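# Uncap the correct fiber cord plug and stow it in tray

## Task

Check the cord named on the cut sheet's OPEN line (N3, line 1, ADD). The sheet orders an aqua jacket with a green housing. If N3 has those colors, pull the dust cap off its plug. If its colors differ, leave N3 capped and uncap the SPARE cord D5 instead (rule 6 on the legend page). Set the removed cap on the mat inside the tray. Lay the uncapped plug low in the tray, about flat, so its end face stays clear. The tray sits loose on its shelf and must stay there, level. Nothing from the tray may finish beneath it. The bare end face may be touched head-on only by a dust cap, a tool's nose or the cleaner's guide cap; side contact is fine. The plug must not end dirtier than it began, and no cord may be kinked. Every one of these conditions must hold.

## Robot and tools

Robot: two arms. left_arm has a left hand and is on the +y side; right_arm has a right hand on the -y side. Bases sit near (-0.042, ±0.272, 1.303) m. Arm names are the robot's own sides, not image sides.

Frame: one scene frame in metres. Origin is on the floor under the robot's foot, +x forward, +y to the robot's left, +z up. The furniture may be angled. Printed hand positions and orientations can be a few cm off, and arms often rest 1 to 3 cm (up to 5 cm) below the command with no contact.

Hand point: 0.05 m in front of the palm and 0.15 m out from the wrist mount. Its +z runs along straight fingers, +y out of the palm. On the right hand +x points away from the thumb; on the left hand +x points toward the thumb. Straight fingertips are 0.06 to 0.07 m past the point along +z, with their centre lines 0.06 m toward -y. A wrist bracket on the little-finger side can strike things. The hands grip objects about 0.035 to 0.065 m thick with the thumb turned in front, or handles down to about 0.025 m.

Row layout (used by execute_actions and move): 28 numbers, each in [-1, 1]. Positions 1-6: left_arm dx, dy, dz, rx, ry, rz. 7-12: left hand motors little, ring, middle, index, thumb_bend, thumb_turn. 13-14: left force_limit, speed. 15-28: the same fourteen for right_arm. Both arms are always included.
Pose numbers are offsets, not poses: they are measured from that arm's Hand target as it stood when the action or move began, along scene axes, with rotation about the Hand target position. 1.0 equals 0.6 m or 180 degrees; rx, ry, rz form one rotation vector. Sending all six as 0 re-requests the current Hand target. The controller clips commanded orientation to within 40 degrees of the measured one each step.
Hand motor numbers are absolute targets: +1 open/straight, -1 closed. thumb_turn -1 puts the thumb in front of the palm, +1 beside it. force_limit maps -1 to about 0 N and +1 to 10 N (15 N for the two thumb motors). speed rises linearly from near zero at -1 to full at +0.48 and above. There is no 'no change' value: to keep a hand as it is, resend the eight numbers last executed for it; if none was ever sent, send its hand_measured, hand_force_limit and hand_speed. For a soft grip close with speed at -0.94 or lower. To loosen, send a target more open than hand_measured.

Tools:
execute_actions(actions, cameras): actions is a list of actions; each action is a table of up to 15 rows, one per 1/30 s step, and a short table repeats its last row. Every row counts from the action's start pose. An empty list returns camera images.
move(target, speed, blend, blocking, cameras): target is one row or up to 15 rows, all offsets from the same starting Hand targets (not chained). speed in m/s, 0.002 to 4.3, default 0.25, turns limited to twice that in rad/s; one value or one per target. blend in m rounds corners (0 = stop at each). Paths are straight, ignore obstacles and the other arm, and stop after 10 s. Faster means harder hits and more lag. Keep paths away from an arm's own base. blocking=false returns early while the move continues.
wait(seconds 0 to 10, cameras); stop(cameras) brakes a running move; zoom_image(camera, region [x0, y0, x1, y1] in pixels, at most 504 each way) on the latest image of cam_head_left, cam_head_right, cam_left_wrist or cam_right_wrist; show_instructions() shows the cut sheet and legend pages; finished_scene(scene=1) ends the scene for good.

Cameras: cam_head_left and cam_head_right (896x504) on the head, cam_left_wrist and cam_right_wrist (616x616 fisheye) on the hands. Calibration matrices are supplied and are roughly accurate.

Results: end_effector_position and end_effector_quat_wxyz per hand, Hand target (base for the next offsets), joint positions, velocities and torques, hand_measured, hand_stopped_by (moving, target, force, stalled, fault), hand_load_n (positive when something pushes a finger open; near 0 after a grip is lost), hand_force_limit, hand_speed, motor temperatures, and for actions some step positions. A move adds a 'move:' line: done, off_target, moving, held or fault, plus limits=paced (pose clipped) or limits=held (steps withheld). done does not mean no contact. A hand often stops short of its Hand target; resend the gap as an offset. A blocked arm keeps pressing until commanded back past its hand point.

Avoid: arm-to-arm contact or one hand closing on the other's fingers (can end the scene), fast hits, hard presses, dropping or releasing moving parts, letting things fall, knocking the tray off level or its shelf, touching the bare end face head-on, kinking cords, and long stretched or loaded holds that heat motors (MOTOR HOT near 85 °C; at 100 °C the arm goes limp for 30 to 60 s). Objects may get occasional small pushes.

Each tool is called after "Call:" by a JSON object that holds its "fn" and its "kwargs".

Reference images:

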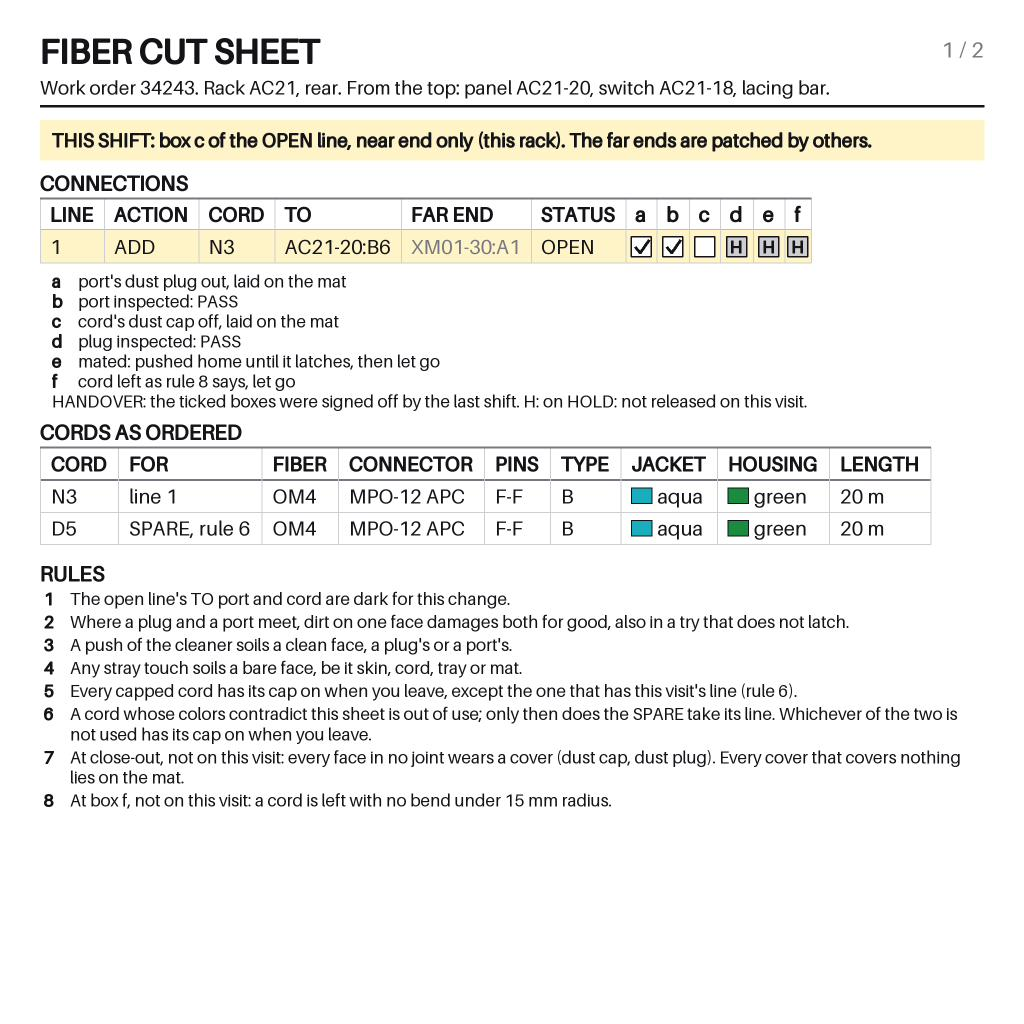

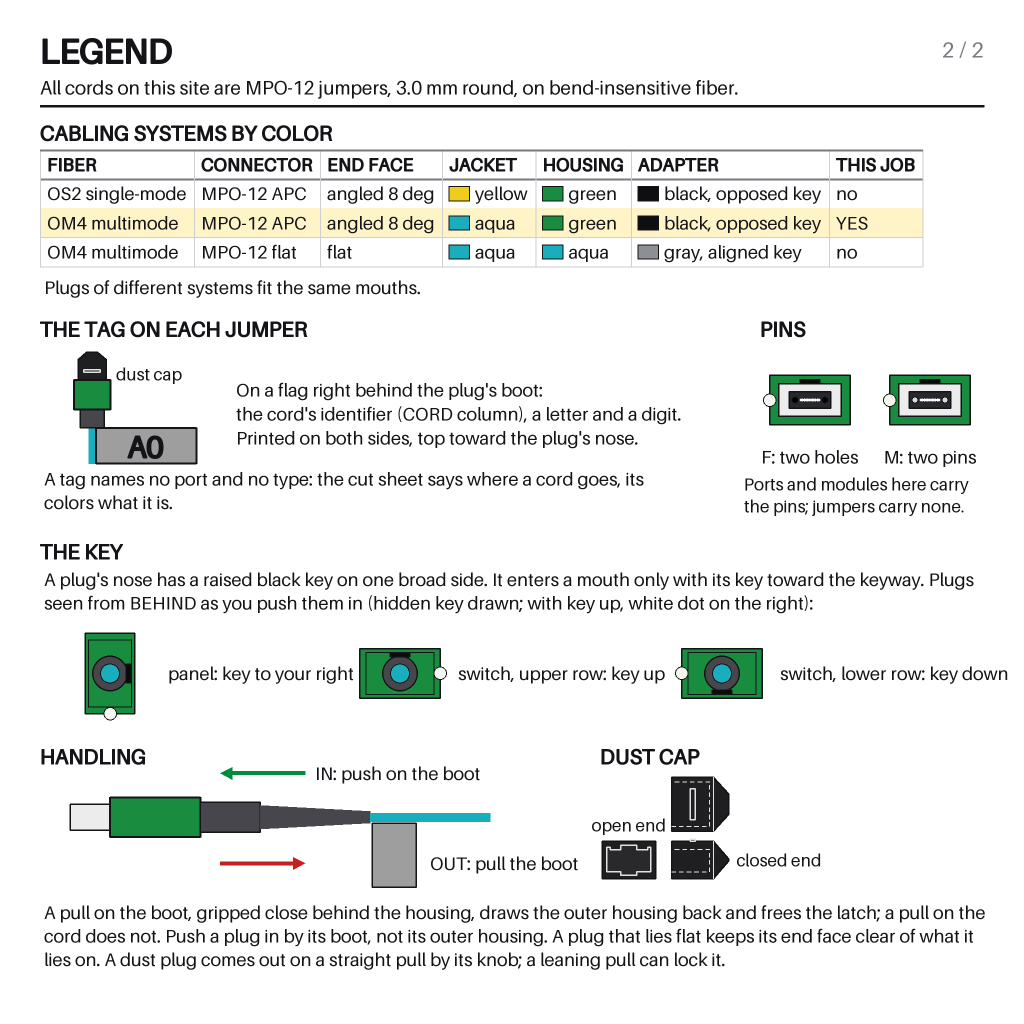

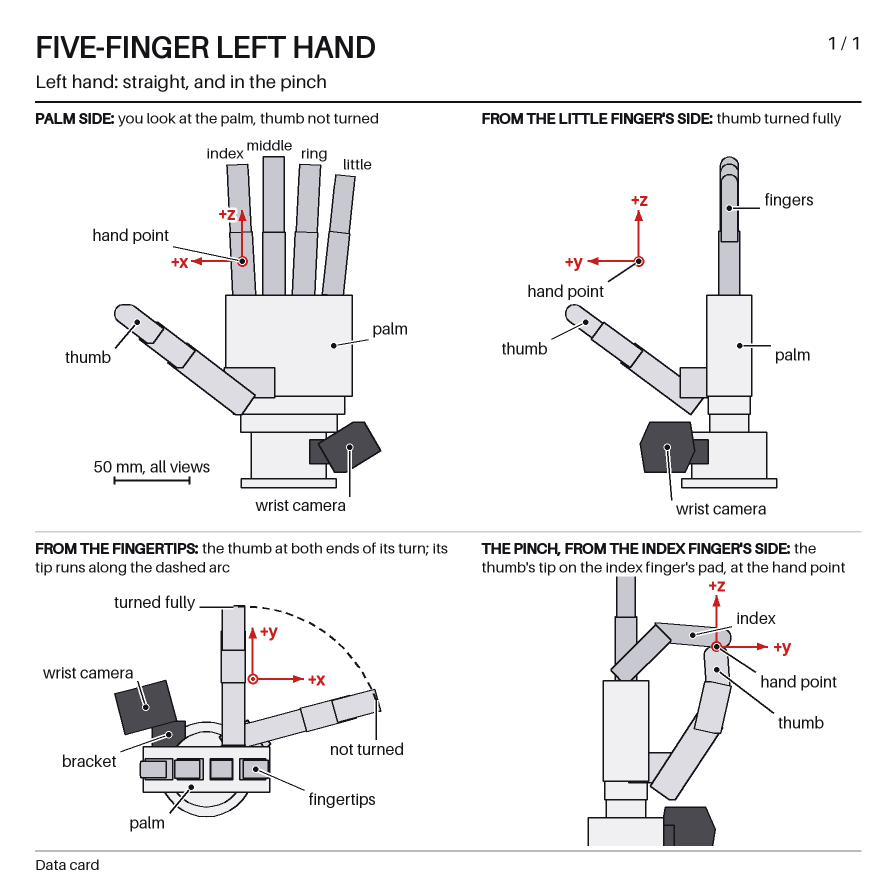

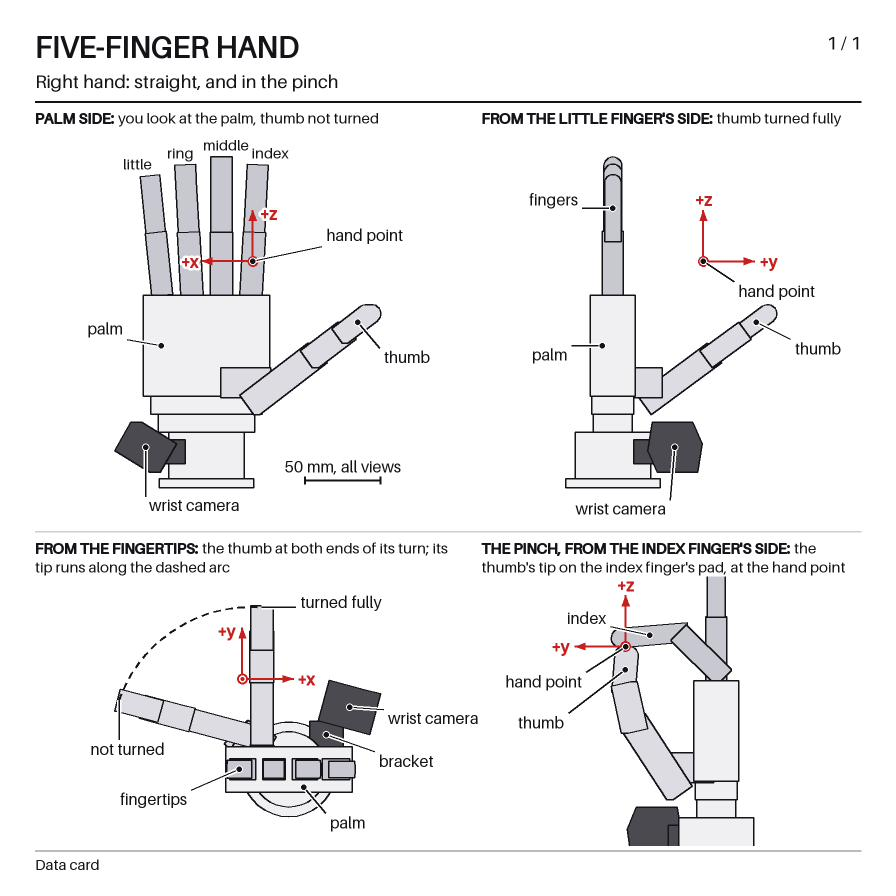

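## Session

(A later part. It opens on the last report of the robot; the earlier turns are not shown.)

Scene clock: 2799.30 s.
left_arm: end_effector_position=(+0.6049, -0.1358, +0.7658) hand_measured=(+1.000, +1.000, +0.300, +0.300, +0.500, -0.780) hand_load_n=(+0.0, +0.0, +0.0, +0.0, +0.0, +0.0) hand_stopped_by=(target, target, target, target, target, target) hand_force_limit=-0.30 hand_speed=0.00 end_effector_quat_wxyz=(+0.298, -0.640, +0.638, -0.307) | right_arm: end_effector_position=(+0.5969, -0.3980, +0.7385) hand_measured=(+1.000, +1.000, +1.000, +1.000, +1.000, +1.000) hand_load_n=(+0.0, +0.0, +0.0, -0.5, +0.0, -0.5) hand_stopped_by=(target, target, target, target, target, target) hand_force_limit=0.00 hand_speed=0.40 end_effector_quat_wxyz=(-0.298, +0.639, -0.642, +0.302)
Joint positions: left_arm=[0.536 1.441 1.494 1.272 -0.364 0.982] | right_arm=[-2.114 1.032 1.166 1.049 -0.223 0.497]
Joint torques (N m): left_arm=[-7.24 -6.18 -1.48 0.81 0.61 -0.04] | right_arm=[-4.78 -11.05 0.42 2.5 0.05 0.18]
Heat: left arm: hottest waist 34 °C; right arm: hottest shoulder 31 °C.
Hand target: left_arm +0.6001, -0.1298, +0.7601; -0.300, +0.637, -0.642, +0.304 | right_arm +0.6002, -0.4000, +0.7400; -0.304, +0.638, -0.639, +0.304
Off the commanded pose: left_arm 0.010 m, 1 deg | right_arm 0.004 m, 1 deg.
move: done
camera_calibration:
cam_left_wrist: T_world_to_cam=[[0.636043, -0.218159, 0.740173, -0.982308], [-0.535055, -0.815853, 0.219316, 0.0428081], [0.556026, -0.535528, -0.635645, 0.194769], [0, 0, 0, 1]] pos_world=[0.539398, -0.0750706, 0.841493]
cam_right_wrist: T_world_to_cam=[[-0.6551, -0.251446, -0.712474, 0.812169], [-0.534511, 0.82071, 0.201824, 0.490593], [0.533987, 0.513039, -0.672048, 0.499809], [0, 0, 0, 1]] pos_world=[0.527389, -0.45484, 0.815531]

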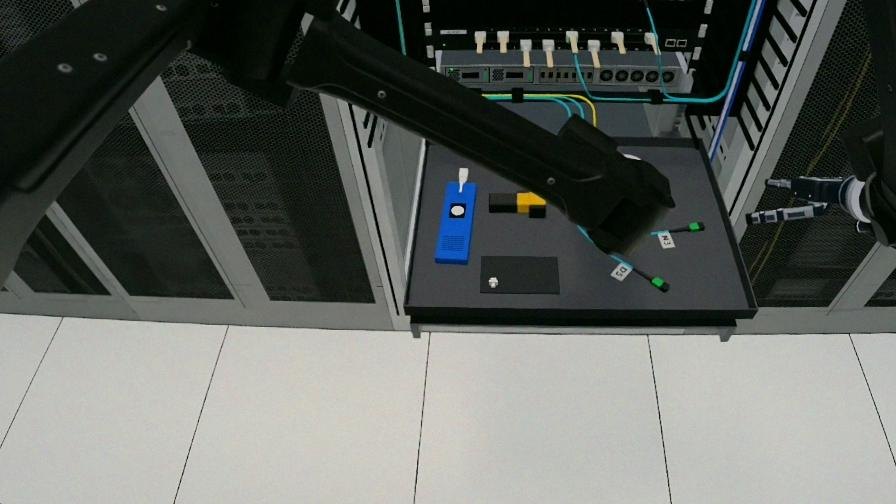

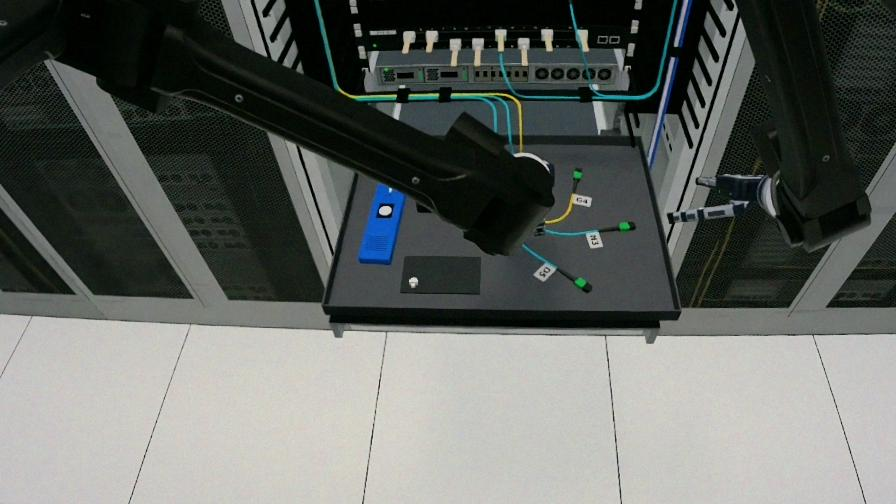

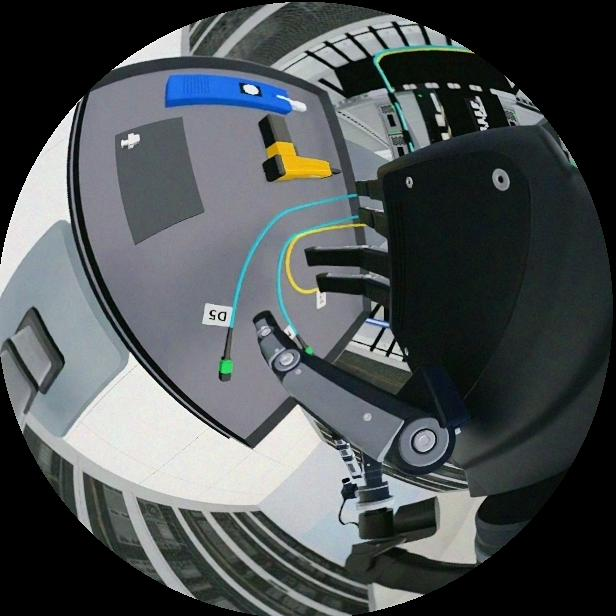

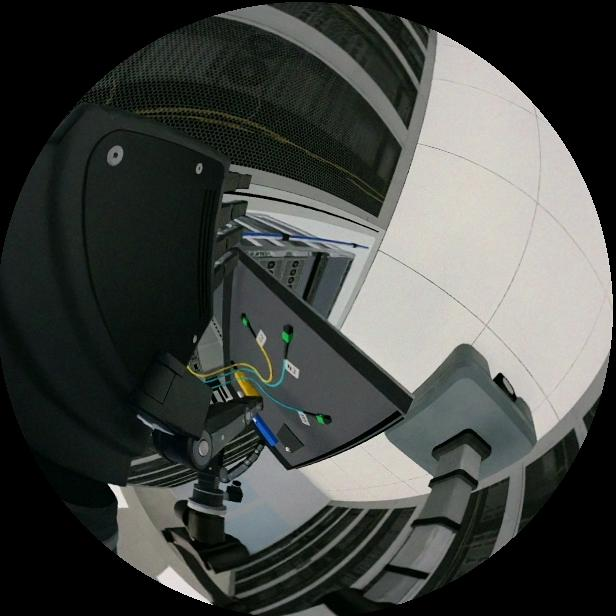

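Call:
{"fn": "move", "kwargs": {"target": [0,0,0,0,0,0,1,1,0.3,0.3,0.5,-0.78,-0.3,0.0,0.0763,0.152,0,0.0136,-0.111,0.0777,1,1,1,0,0.32,-0.8,-0.3,0.0], "speed": 0.1, "cameras": ["cam_left_wrist","cam_right_wrist"]}}

Call:
{"fn": "zoom_image", "kwargs": {"camera": "cam_left_wrist", "region": [240, 250, 390, 400]}}

Call:
{"fn": "zoom_image", "kwargs": {"camera": "cam_right_wrist", "region": [180, 220, 360, 400]}}

Scene clock: 2860.97 s.
left_arm: end_effector_position=(+0.6049, -0.1359, +0.7659) hand_measured=(+1.000, +1.000, +0.300, +0.300, +0.500, -0.780) hand_load_n=(+0.0, +0.0, +0.0, +0.0, +0.0, +0.0) hand_stopped_by=(target, target, target, target, target, target) hand_force_limit=-0.30 hand_speed=0.00 end_effector_quat_wxyz=(+0.298, -0.640, +0.638, -0.307) | right_arm: end_effector_position=(+0.6443, -0.3118, +0.7404) hand_measured=(+1.000, +1.000, +1.000, +0.000, +0.320, -0.800) hand_load_n=(+0.0, +0.0, +0.0, +0.0, +0.0, +0.0) hand_stopped_by=(target, target, target, target, target, target) hand_force_limit=-0.30 hand_speed=0.00 end_effector_quat_wxyz=(-0.451, +0.642, -0.509, +0.353)
Joint positions: left_arm=[0.536 1.441 1.494 1.272 -0.364 0.982] | right_arm=[-1.911 1.152 1.285 1.412 -0.251 0.27]
Joint torques (N m): left_arm=[-7.24 -6.59 -1.51 0.77 0.63 -0.03] | right_arm=[-2.43 -12.16 1.16 2.91 -0.05 -0.04]
Heat: left arm: hottest waist 31 °C; right arm: hottest shoulder 31 °C.
Hand target: left_arm +0.6001, -0.1299, +0.7601; -0.300, +0.637, -0.642, +0.304 | right_arm +0.6461, -0.3088, +0.7401; -0.458, +0.642, -0.501, +0.357
Off the commanded pose: left_arm 0.010 m, 1 deg | right_arm 0.003 m, 1 deg.
move: done
camera_calibration:
cam_left_wrist: T_world_to_cam=[[0.636047, -0.21777, 0.740284, -0.982374], [-0.53483, -0.815953, 0.219493, 0.0425312], [0.556238, -0.535534, -0.635455, 0.194495], [0, 0, 0, 1]] pos_world=[0.539398, -0.07507, 0.841493]
cam_right_wrist: T_world_to_cam=[[-0.305648, -0.329666, -0.893253, 0.750486], [-0.751347, 0.659767, 0.0135966, 0.673678], [0.584856, 0.675299, -0.44935, 0.284547], [0, 0, 0, 1]] pos_world=[0.569131, -0.389215, 0.789075]
Images, in order (width x height): cam_left_wrist 616x616, cam_right_wrist 616x616.

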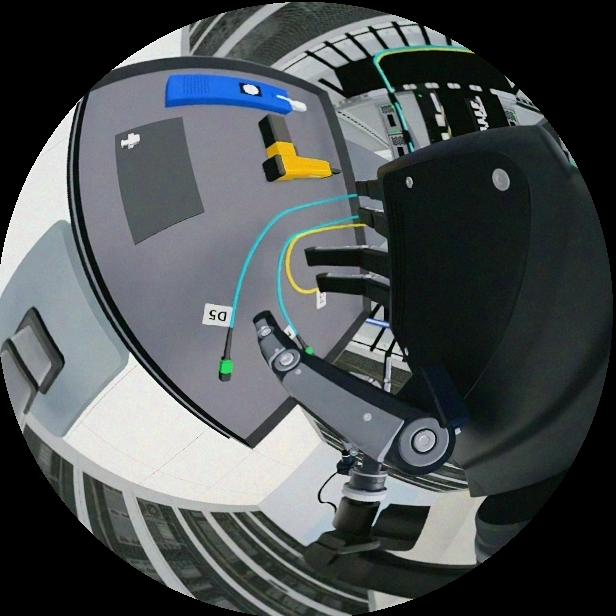

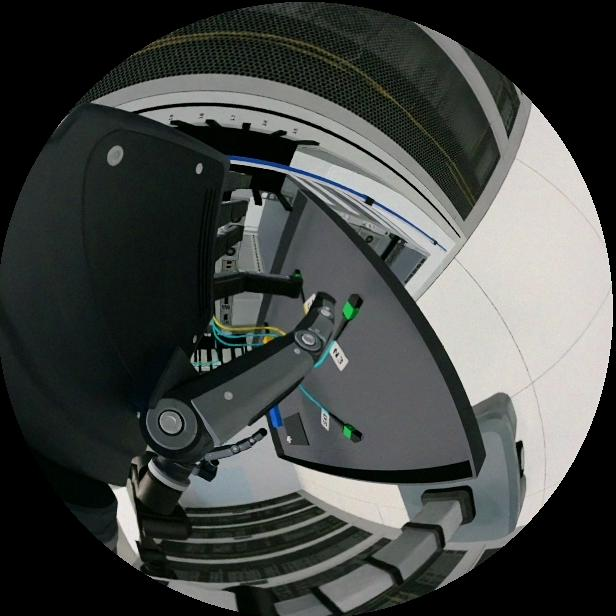

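Scaled by 3.360 from the camera's 616x616 image, which has a finer 880x880 frame.

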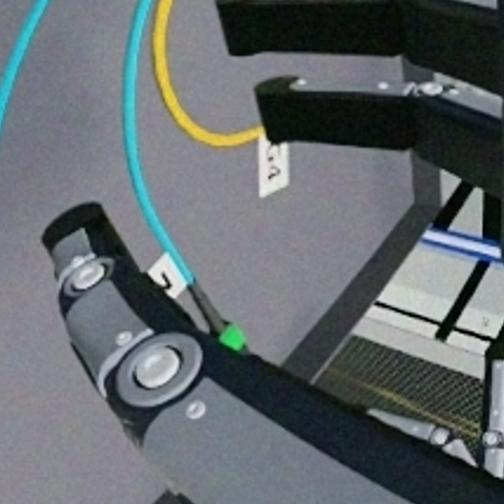

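Scaled by 2.800 from the camera's 616x616 image, which has a finer 880x880 frame.

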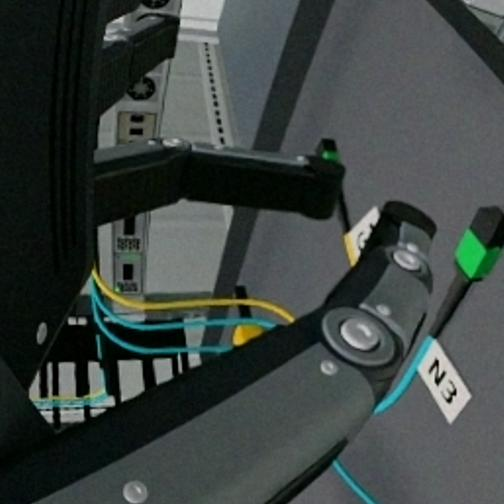

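Call:
{"fn": "move", "kwargs": {"target": [0,0,0,0,0,0,1,1,1,1,1,1,-0.3,0.0,0,0,-0.0583,0,0,0,1,1,1,0,0.32,-0.8,-0.3,0.0], "speed": 0.08, "cameras": ["cam_left_wrist","cam_right_wrist"]}}

Call:
{"fn": "zoom_image", "kwargs": {"camera": "cam_left_wrist", "region": [240, 270, 390, 420]}}

Call:
{"fn": "zoom_image", "kwargs": {"camera": "cam_right_wrist", "region": [240, 220, 390, 370]}}

Scene clock: 2896.43 s.
left_arm: end_effector_position=(+0.6050, -0.1360, +0.7659) hand_measured=(+1.000, +1.000, +1.000, +1.000, +1.000, +1.000) hand_load_n=(+0.0, +0.0, +0.0, +0.0, -0.5, -0.5) hand_stopped_by=(target, target, target, target, target, target) hand_force_limit=-0.30 hand_speed=0.00 end_effector_quat_wxyz=(+0.298, -0.641, +0.638, -0.307) | right_arm: end_effector_position=(+0.6440, -0.3118, +0.7062) hand_measured=(+1.000, +1.000, +1.000, +0.000, +0.320, -0.800) hand_load_n=(+0.0, +0.0, +0.0, +0.0, +0.0, +0.0) hand_stopped_by=(target, target, target, target, target, target) hand_force_limit=-0.30 hand_speed=0.00 end_effector_quat_wxyz=(-0.455, +0.642, -0.505, +0.355)
Joint positions: left_arm=[0.536 1.441 1.494 1.272 -0.364 0.981] | right_arm=[-1.879 1.242 1.377 1.412 -0.251 0.237]
Joint torques (N m): left_arm=[-7.3 -6.71 -1.48 0.95 0.62 -0.05] | right_arm=[-2.55 -12.51 1.14 2.3 -0.07 -0.04]
Heat: left arm: hottest waist 30 °C; right arm: hottest shoulder 30 °C.
Hand target: left_arm +0.6002, -0.1299, +0.7601; -0.300, +0.637, -0.642, +0.304 | right_arm +0.6460, -0.3088, +0.7050; -0.458, +0.642, -0.501, +0.357
Off the commanded pose: left_arm 0.010 m, 1 deg | right_arm 0.004 m, 1 deg.
move: done
camera_calibration:
cam_left_wrist: T_world_to_cam=[[0.635881, -0.217052, 0.740637, -0.982548], [-0.534681, -0.815931, 0.219938, 0.0419971], [0.556571, -0.535859, -0.634889, 0.193761], [0, 0, 0, 1]] pos_world=[0.539397, -0.0751681, 0.841492]
cam_right_wrist: T_world_to_cam=[[-0.295071, -0.330436, -0.896518, 0.71512], [-0.754261, 0.656545, 0.00626189, 0.67999], [0.586536, 0.678056, -0.442962, 0.264555], [0, 0, 0, 1]] pos_world=[0.56873, -0.389526, 0.754048]
Images, in order (width x height): cam_left_wrist 616x616, cam_right_wrist 616x616.

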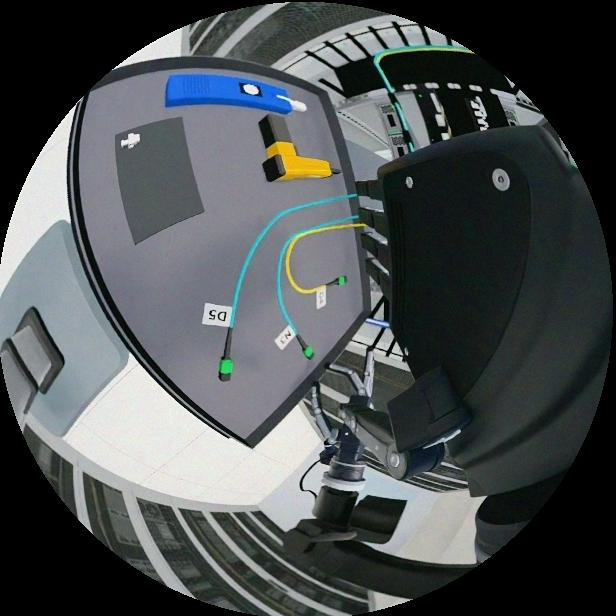

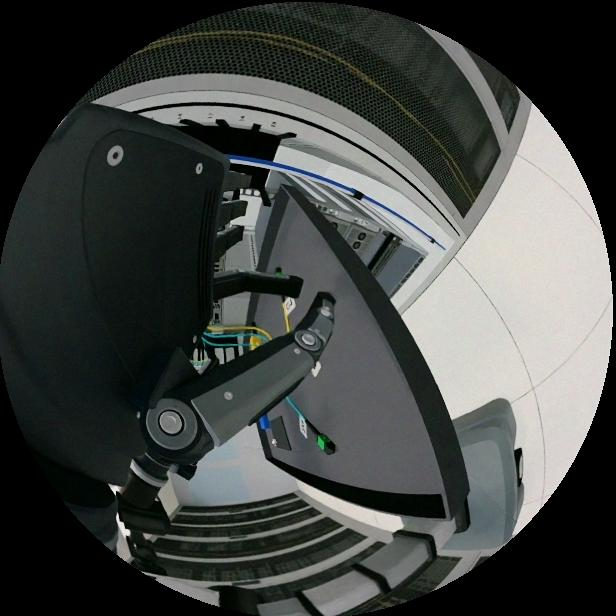

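Scaled by 3.360 from the camera's 616x616 image, which has a finer 880x880 frame.

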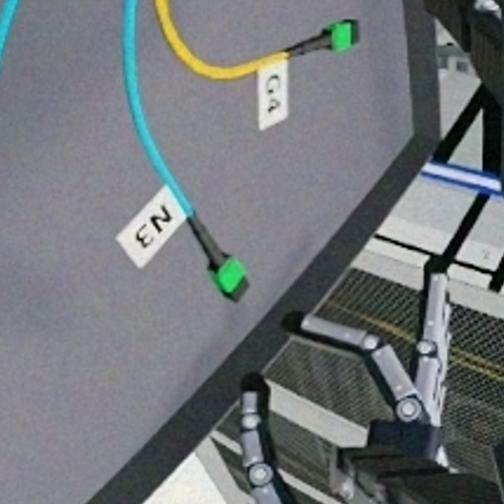

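Scaled by 3.360 from the camera's 616x616 image, which has a finer 880x880 frame.

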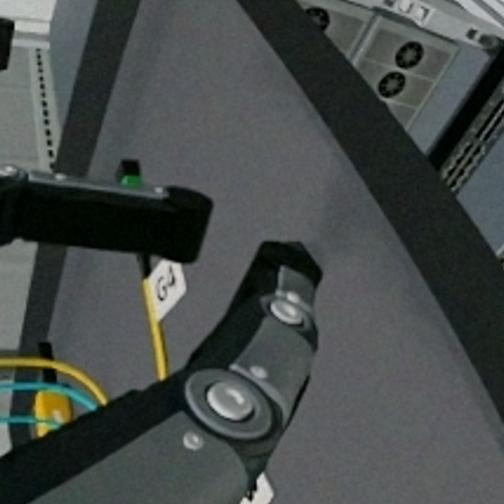

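Call:
{"fn": "wait", "kwargs": {"seconds": 0.1, "cameras": ["all"]}}

Call:
{"fn": "zoom_image", "kwargs": {"camera": "cam_head_left", "region": [560, 130, 860, 330]}}

Call:
{"fn": "zoom_image", "kwargs": {"camera": "cam_head_right", "region": [480, 130, 780, 330]}}

Scene clock: 2934.37 s.
left_arm: end_effector_position=(+0.6050, -0.1360, +0.7659) hand_measured=(+1.000, +1.000, +1.000, +1.000, +1.000, +1.000) hand_load_n=(+0.0, +0.0, +0.0, +0.0, +0.0, +0.0) hand_stopped_by=(target, target, target, target, target, target) hand_force_limit=-0.30 hand_speed=0.00 end_effector_quat_wxyz=(+0.298, -0.641, +0.638, -0.307) | right_arm: end_effector_position=(+0.6440, -0.3118, +0.7062) hand_measured=(+1.000, +1.000, +1.000, +0.000, +0.320, -0.800) hand_load_n=(+0.0, +0.0, +0.0, +0.0, +0.0, +0.0) hand_stopped_by=(target, target, target, target, target, target) hand_force_limit=-0.30 hand_speed=0.00 end_effector_quat_wxyz=(-0.455, +0.642, -0.505, +0.355)
Joint positions: left_arm=[0.536 1.441 1.494 1.272 -0.364 0.981] | right_arm=[-1.879 1.242 1.377 1.412 -0.251 0.237]
Joint torques (N m): left_arm=[-7.41 -6.36 -1.46 0.94 0.64 -0.06] | right_arm=[-2.67 -12.57 1.16 2.3 -0.06 -0.03]
Heat: left arm: hottest waist 30 °C; right arm: hottest shoulder 31 °C.
Hand target: left_arm +0.6002, -0.1299, +0.7601; -0.300, +0.637, -0.642, +0.304 | right_arm +0.6460, -0.3088, +0.7050; -0.458, +0.642, -0.501, +0.357
Off the commanded pose: left_arm 0.010 m, 1 deg | right_arm 0.004 m, 1 deg.
wait: 0.10 s; at rest from the start
camera_calibration:
cam_left_wrist: T_world_to_cam=[[0.635881, -0.217052, 0.740637, -0.982548], [-0.534681, -0.815931, 0.219938, 0.0419971], [0.556571, -0.535859, -0.634889, 0.193761], [0, 0, 0, 1]] pos_world=[0.539397, -0.0751681, 0.841492]
cam_right_wrist: T_world_to_cam=[[-0.295071, -0.330436, -0.896518, 0.71512], [-0.754261, 0.656545, 0.00626189, 0.67999], [0.586536, 0.678056, -0.442962, 0.264555], [0, 0, 0, 1]] pos_world=[0.56873, -0.389526, 0.754048]

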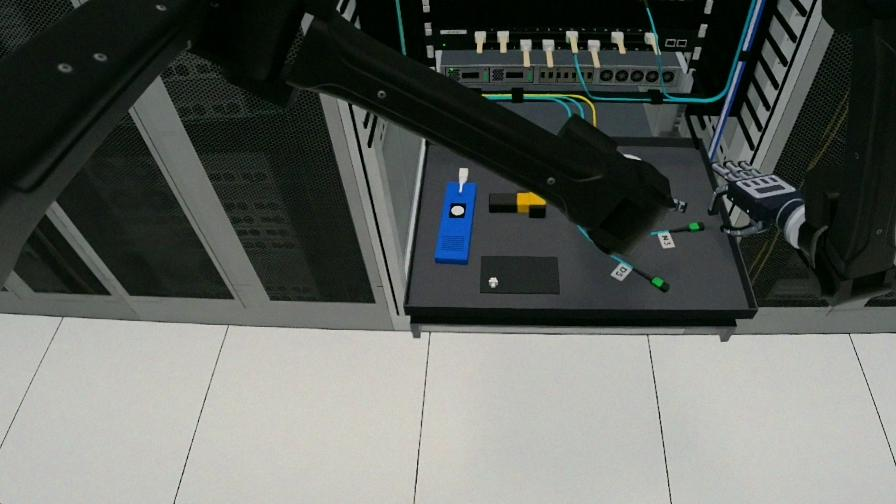

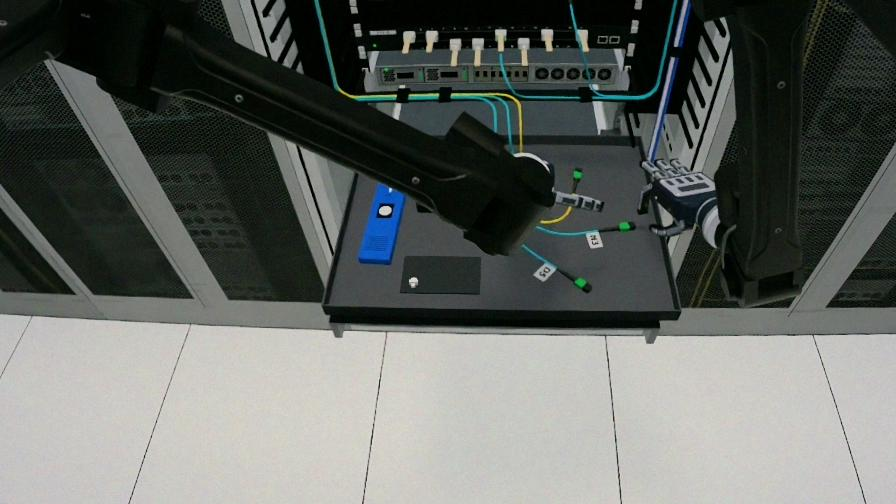

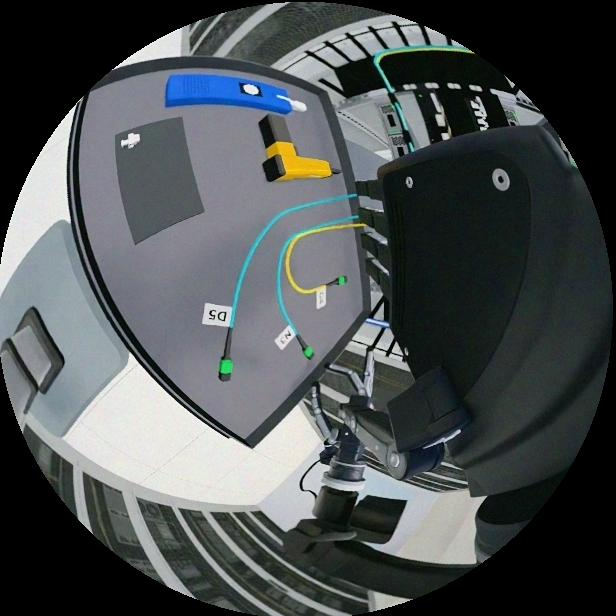

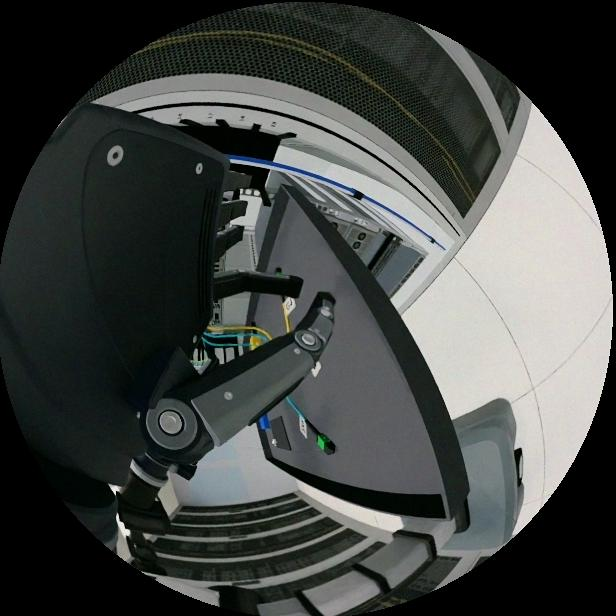

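Scaled by 1.680 from the camera's 896x504 image, which has a finer 1280x720 frame.

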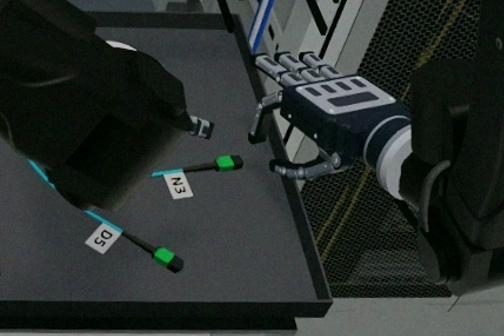

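Scaled by 1.680 from the camera's 896x504 image, which has a finer 1280x720 frame.

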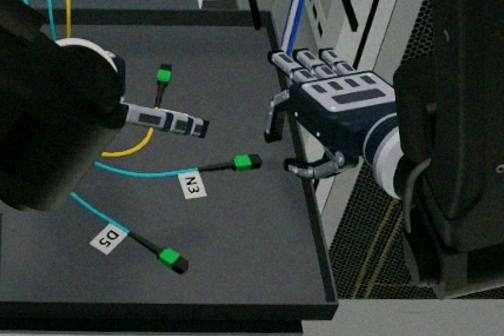

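Call:
{"fn": "move", "kwargs": {"target": [0,0,0,0,0,0,1,1,1,1,1,1,-0.3,0.0,0.0,0.032,0,0,0,0,1,1,1,0,0.32,-0.8,-0.3,0.0], "speed": 0.05, "cameras": ["all"]}}

Call:
{"fn": "zoom_image", "kwargs": {"camera": "cam_head_left", "region": [640, 170, 760, 260]}}

Call:
{"fn": "zoom_image", "kwargs": {"camera": "cam_head_right", "region": [570, 170, 690, 260]}}

Call:
{"fn": "zoom_image", "kwargs": {"camera": "cam_left_wrist", "region": [270, 310, 370, 410]}}

Call:
{"fn": "zoom_image", "kwargs": {"camera": "cam_right_wrist", "region": [240, 220, 390, 370]}}

Scene clock: 2982.23 s.
left_arm: end_effector_position=(+0.6050, -0.1360, +0.7659) hand_measured=(+1.000, +1.000, +1.000, +1.000, +1.000, +1.000) hand_load_n=(+0.0, +0.0, +0.0, +0.0, +0.0, +0.0) hand_stopped_by=(target, target, target, target, target, target) hand_force_limit=-0.30 hand_speed=0.00 end_effector_quat_wxyz=(+0.298, -0.641, +0.638, -0.307) | right_arm: end_effector_position=(+0.6432, -0.2935, +0.7016) hand_measured=(+1.000, +1.000, +1.000, +0.000, +0.320, -0.800) hand_load_n=(+0.0, +0.0, +0.0, +0.0, +0.0, +0.0) hand_stopped_by=(target, target, target, target, target, target) hand_force_limit=-0.30 hand_speed=0.00 end_effector_quat_wxyz=(-0.457, +0.641, -0.503, +0.356)
Joint positions: left_arm=[0.536 1.441 1.494 1.272 -0.364 0.981] | right_arm=[-1.825 1.242 1.377 1.405 -0.251 0.182]
Joint torques (N m): left_arm=[-7.18 -6.42 -1.5 0.92 0.62 -0.06] | right_arm=[-2.2 -13.92 0.06 1.96 -0.06 -0.02]
Heat: left arm: hottest waist 30 °C; right arm: hottest shoulder 32 °C.
Hand target: left_arm +0.6002, -0.1299, +0.7601; -0.300, +0.637, -0.642, +0.304 | right_arm +0.6459, -0.2897, +0.7050; -0.457, +0.642, -0.501, +0.357
Off the commanded pose: left_arm 0.010 m, 1 deg | right_arm 0.006 m, 0 deg.
move: done
camera_calibration:
cam_left_wrist: T_world_to_cam=[[0.635881, -0.217052, 0.740637, -0.982548], [-0.534681, -0.815931, 0.219938, 0.0419971], [0.556571, -0.535859, -0.634889, 0.193761], [0, 0, 0, 1]] pos_world=[0.539397, -0.0751681, 0.841492]
cam_right_wrist: T_world_to_cam=[[-0.288977, -0.330095, -0.898626, 0.714457], [-0.756211, 0.654322, 0.0028258, 0.670387], [0.587058, 0.680368, -0.438705, 0.247991], [0, 0, 0, 1]] pos_world=[0.56783, -0.371535, 0.74893]

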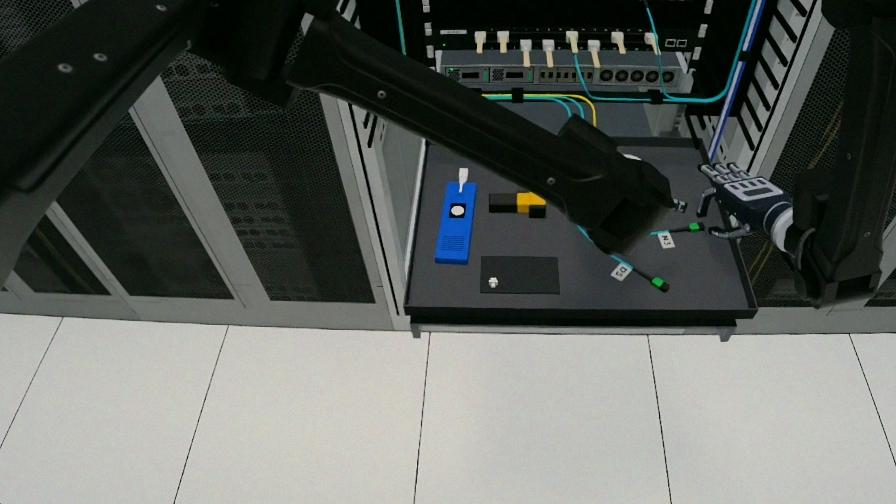

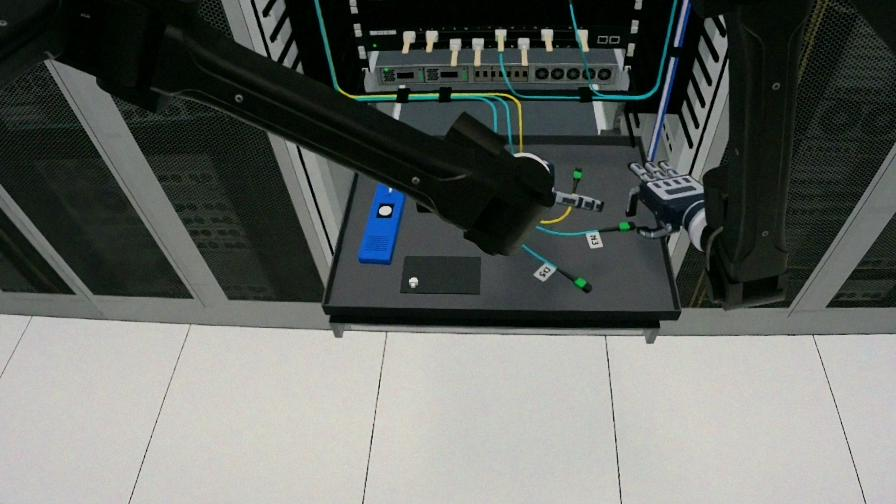

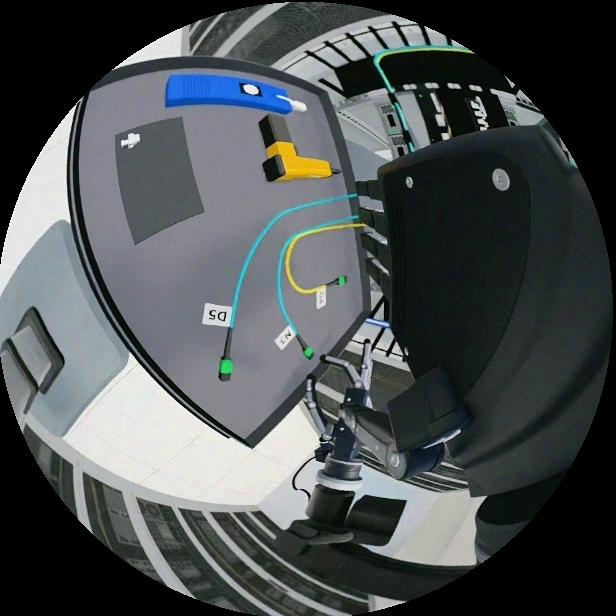

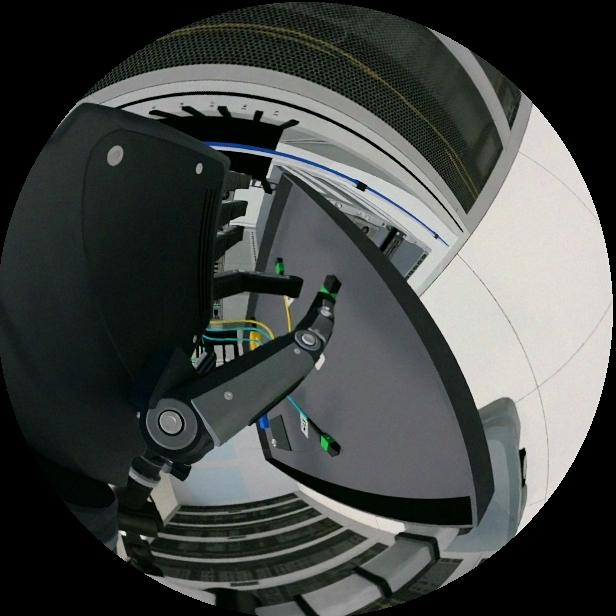

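Scaled by 4.200 from the camera's 896x504 image, which has a finer 1280x720 frame.

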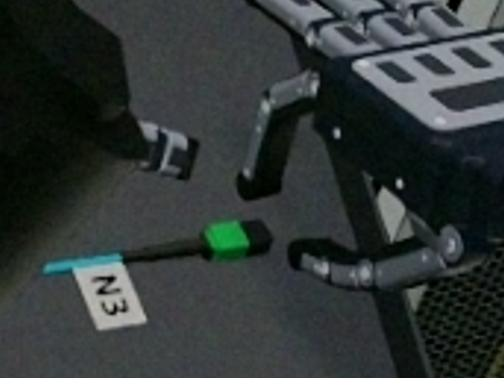

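Scaled by 4.200 from the camera's 896x504 image, which has a finer 1280x720 frame.

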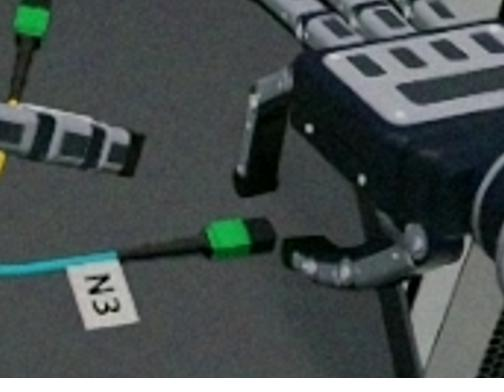

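Scaled by 5.040 from the camera's 616x616 image, which has a finer 880x880 frame.

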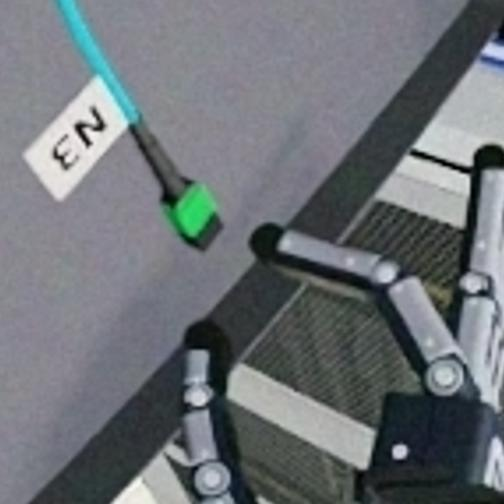

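Scaled by 3.360 from the camera's 616x616 image, which has a finer 880x880 frame.

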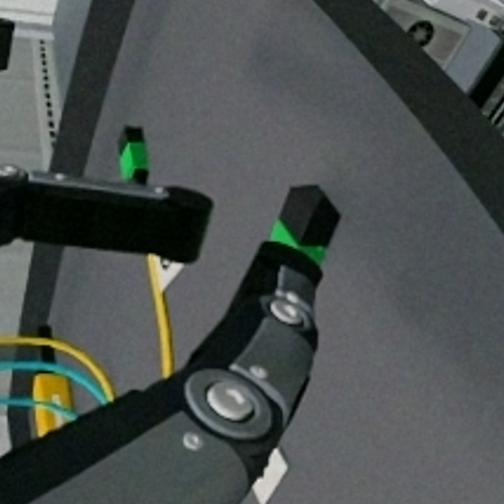

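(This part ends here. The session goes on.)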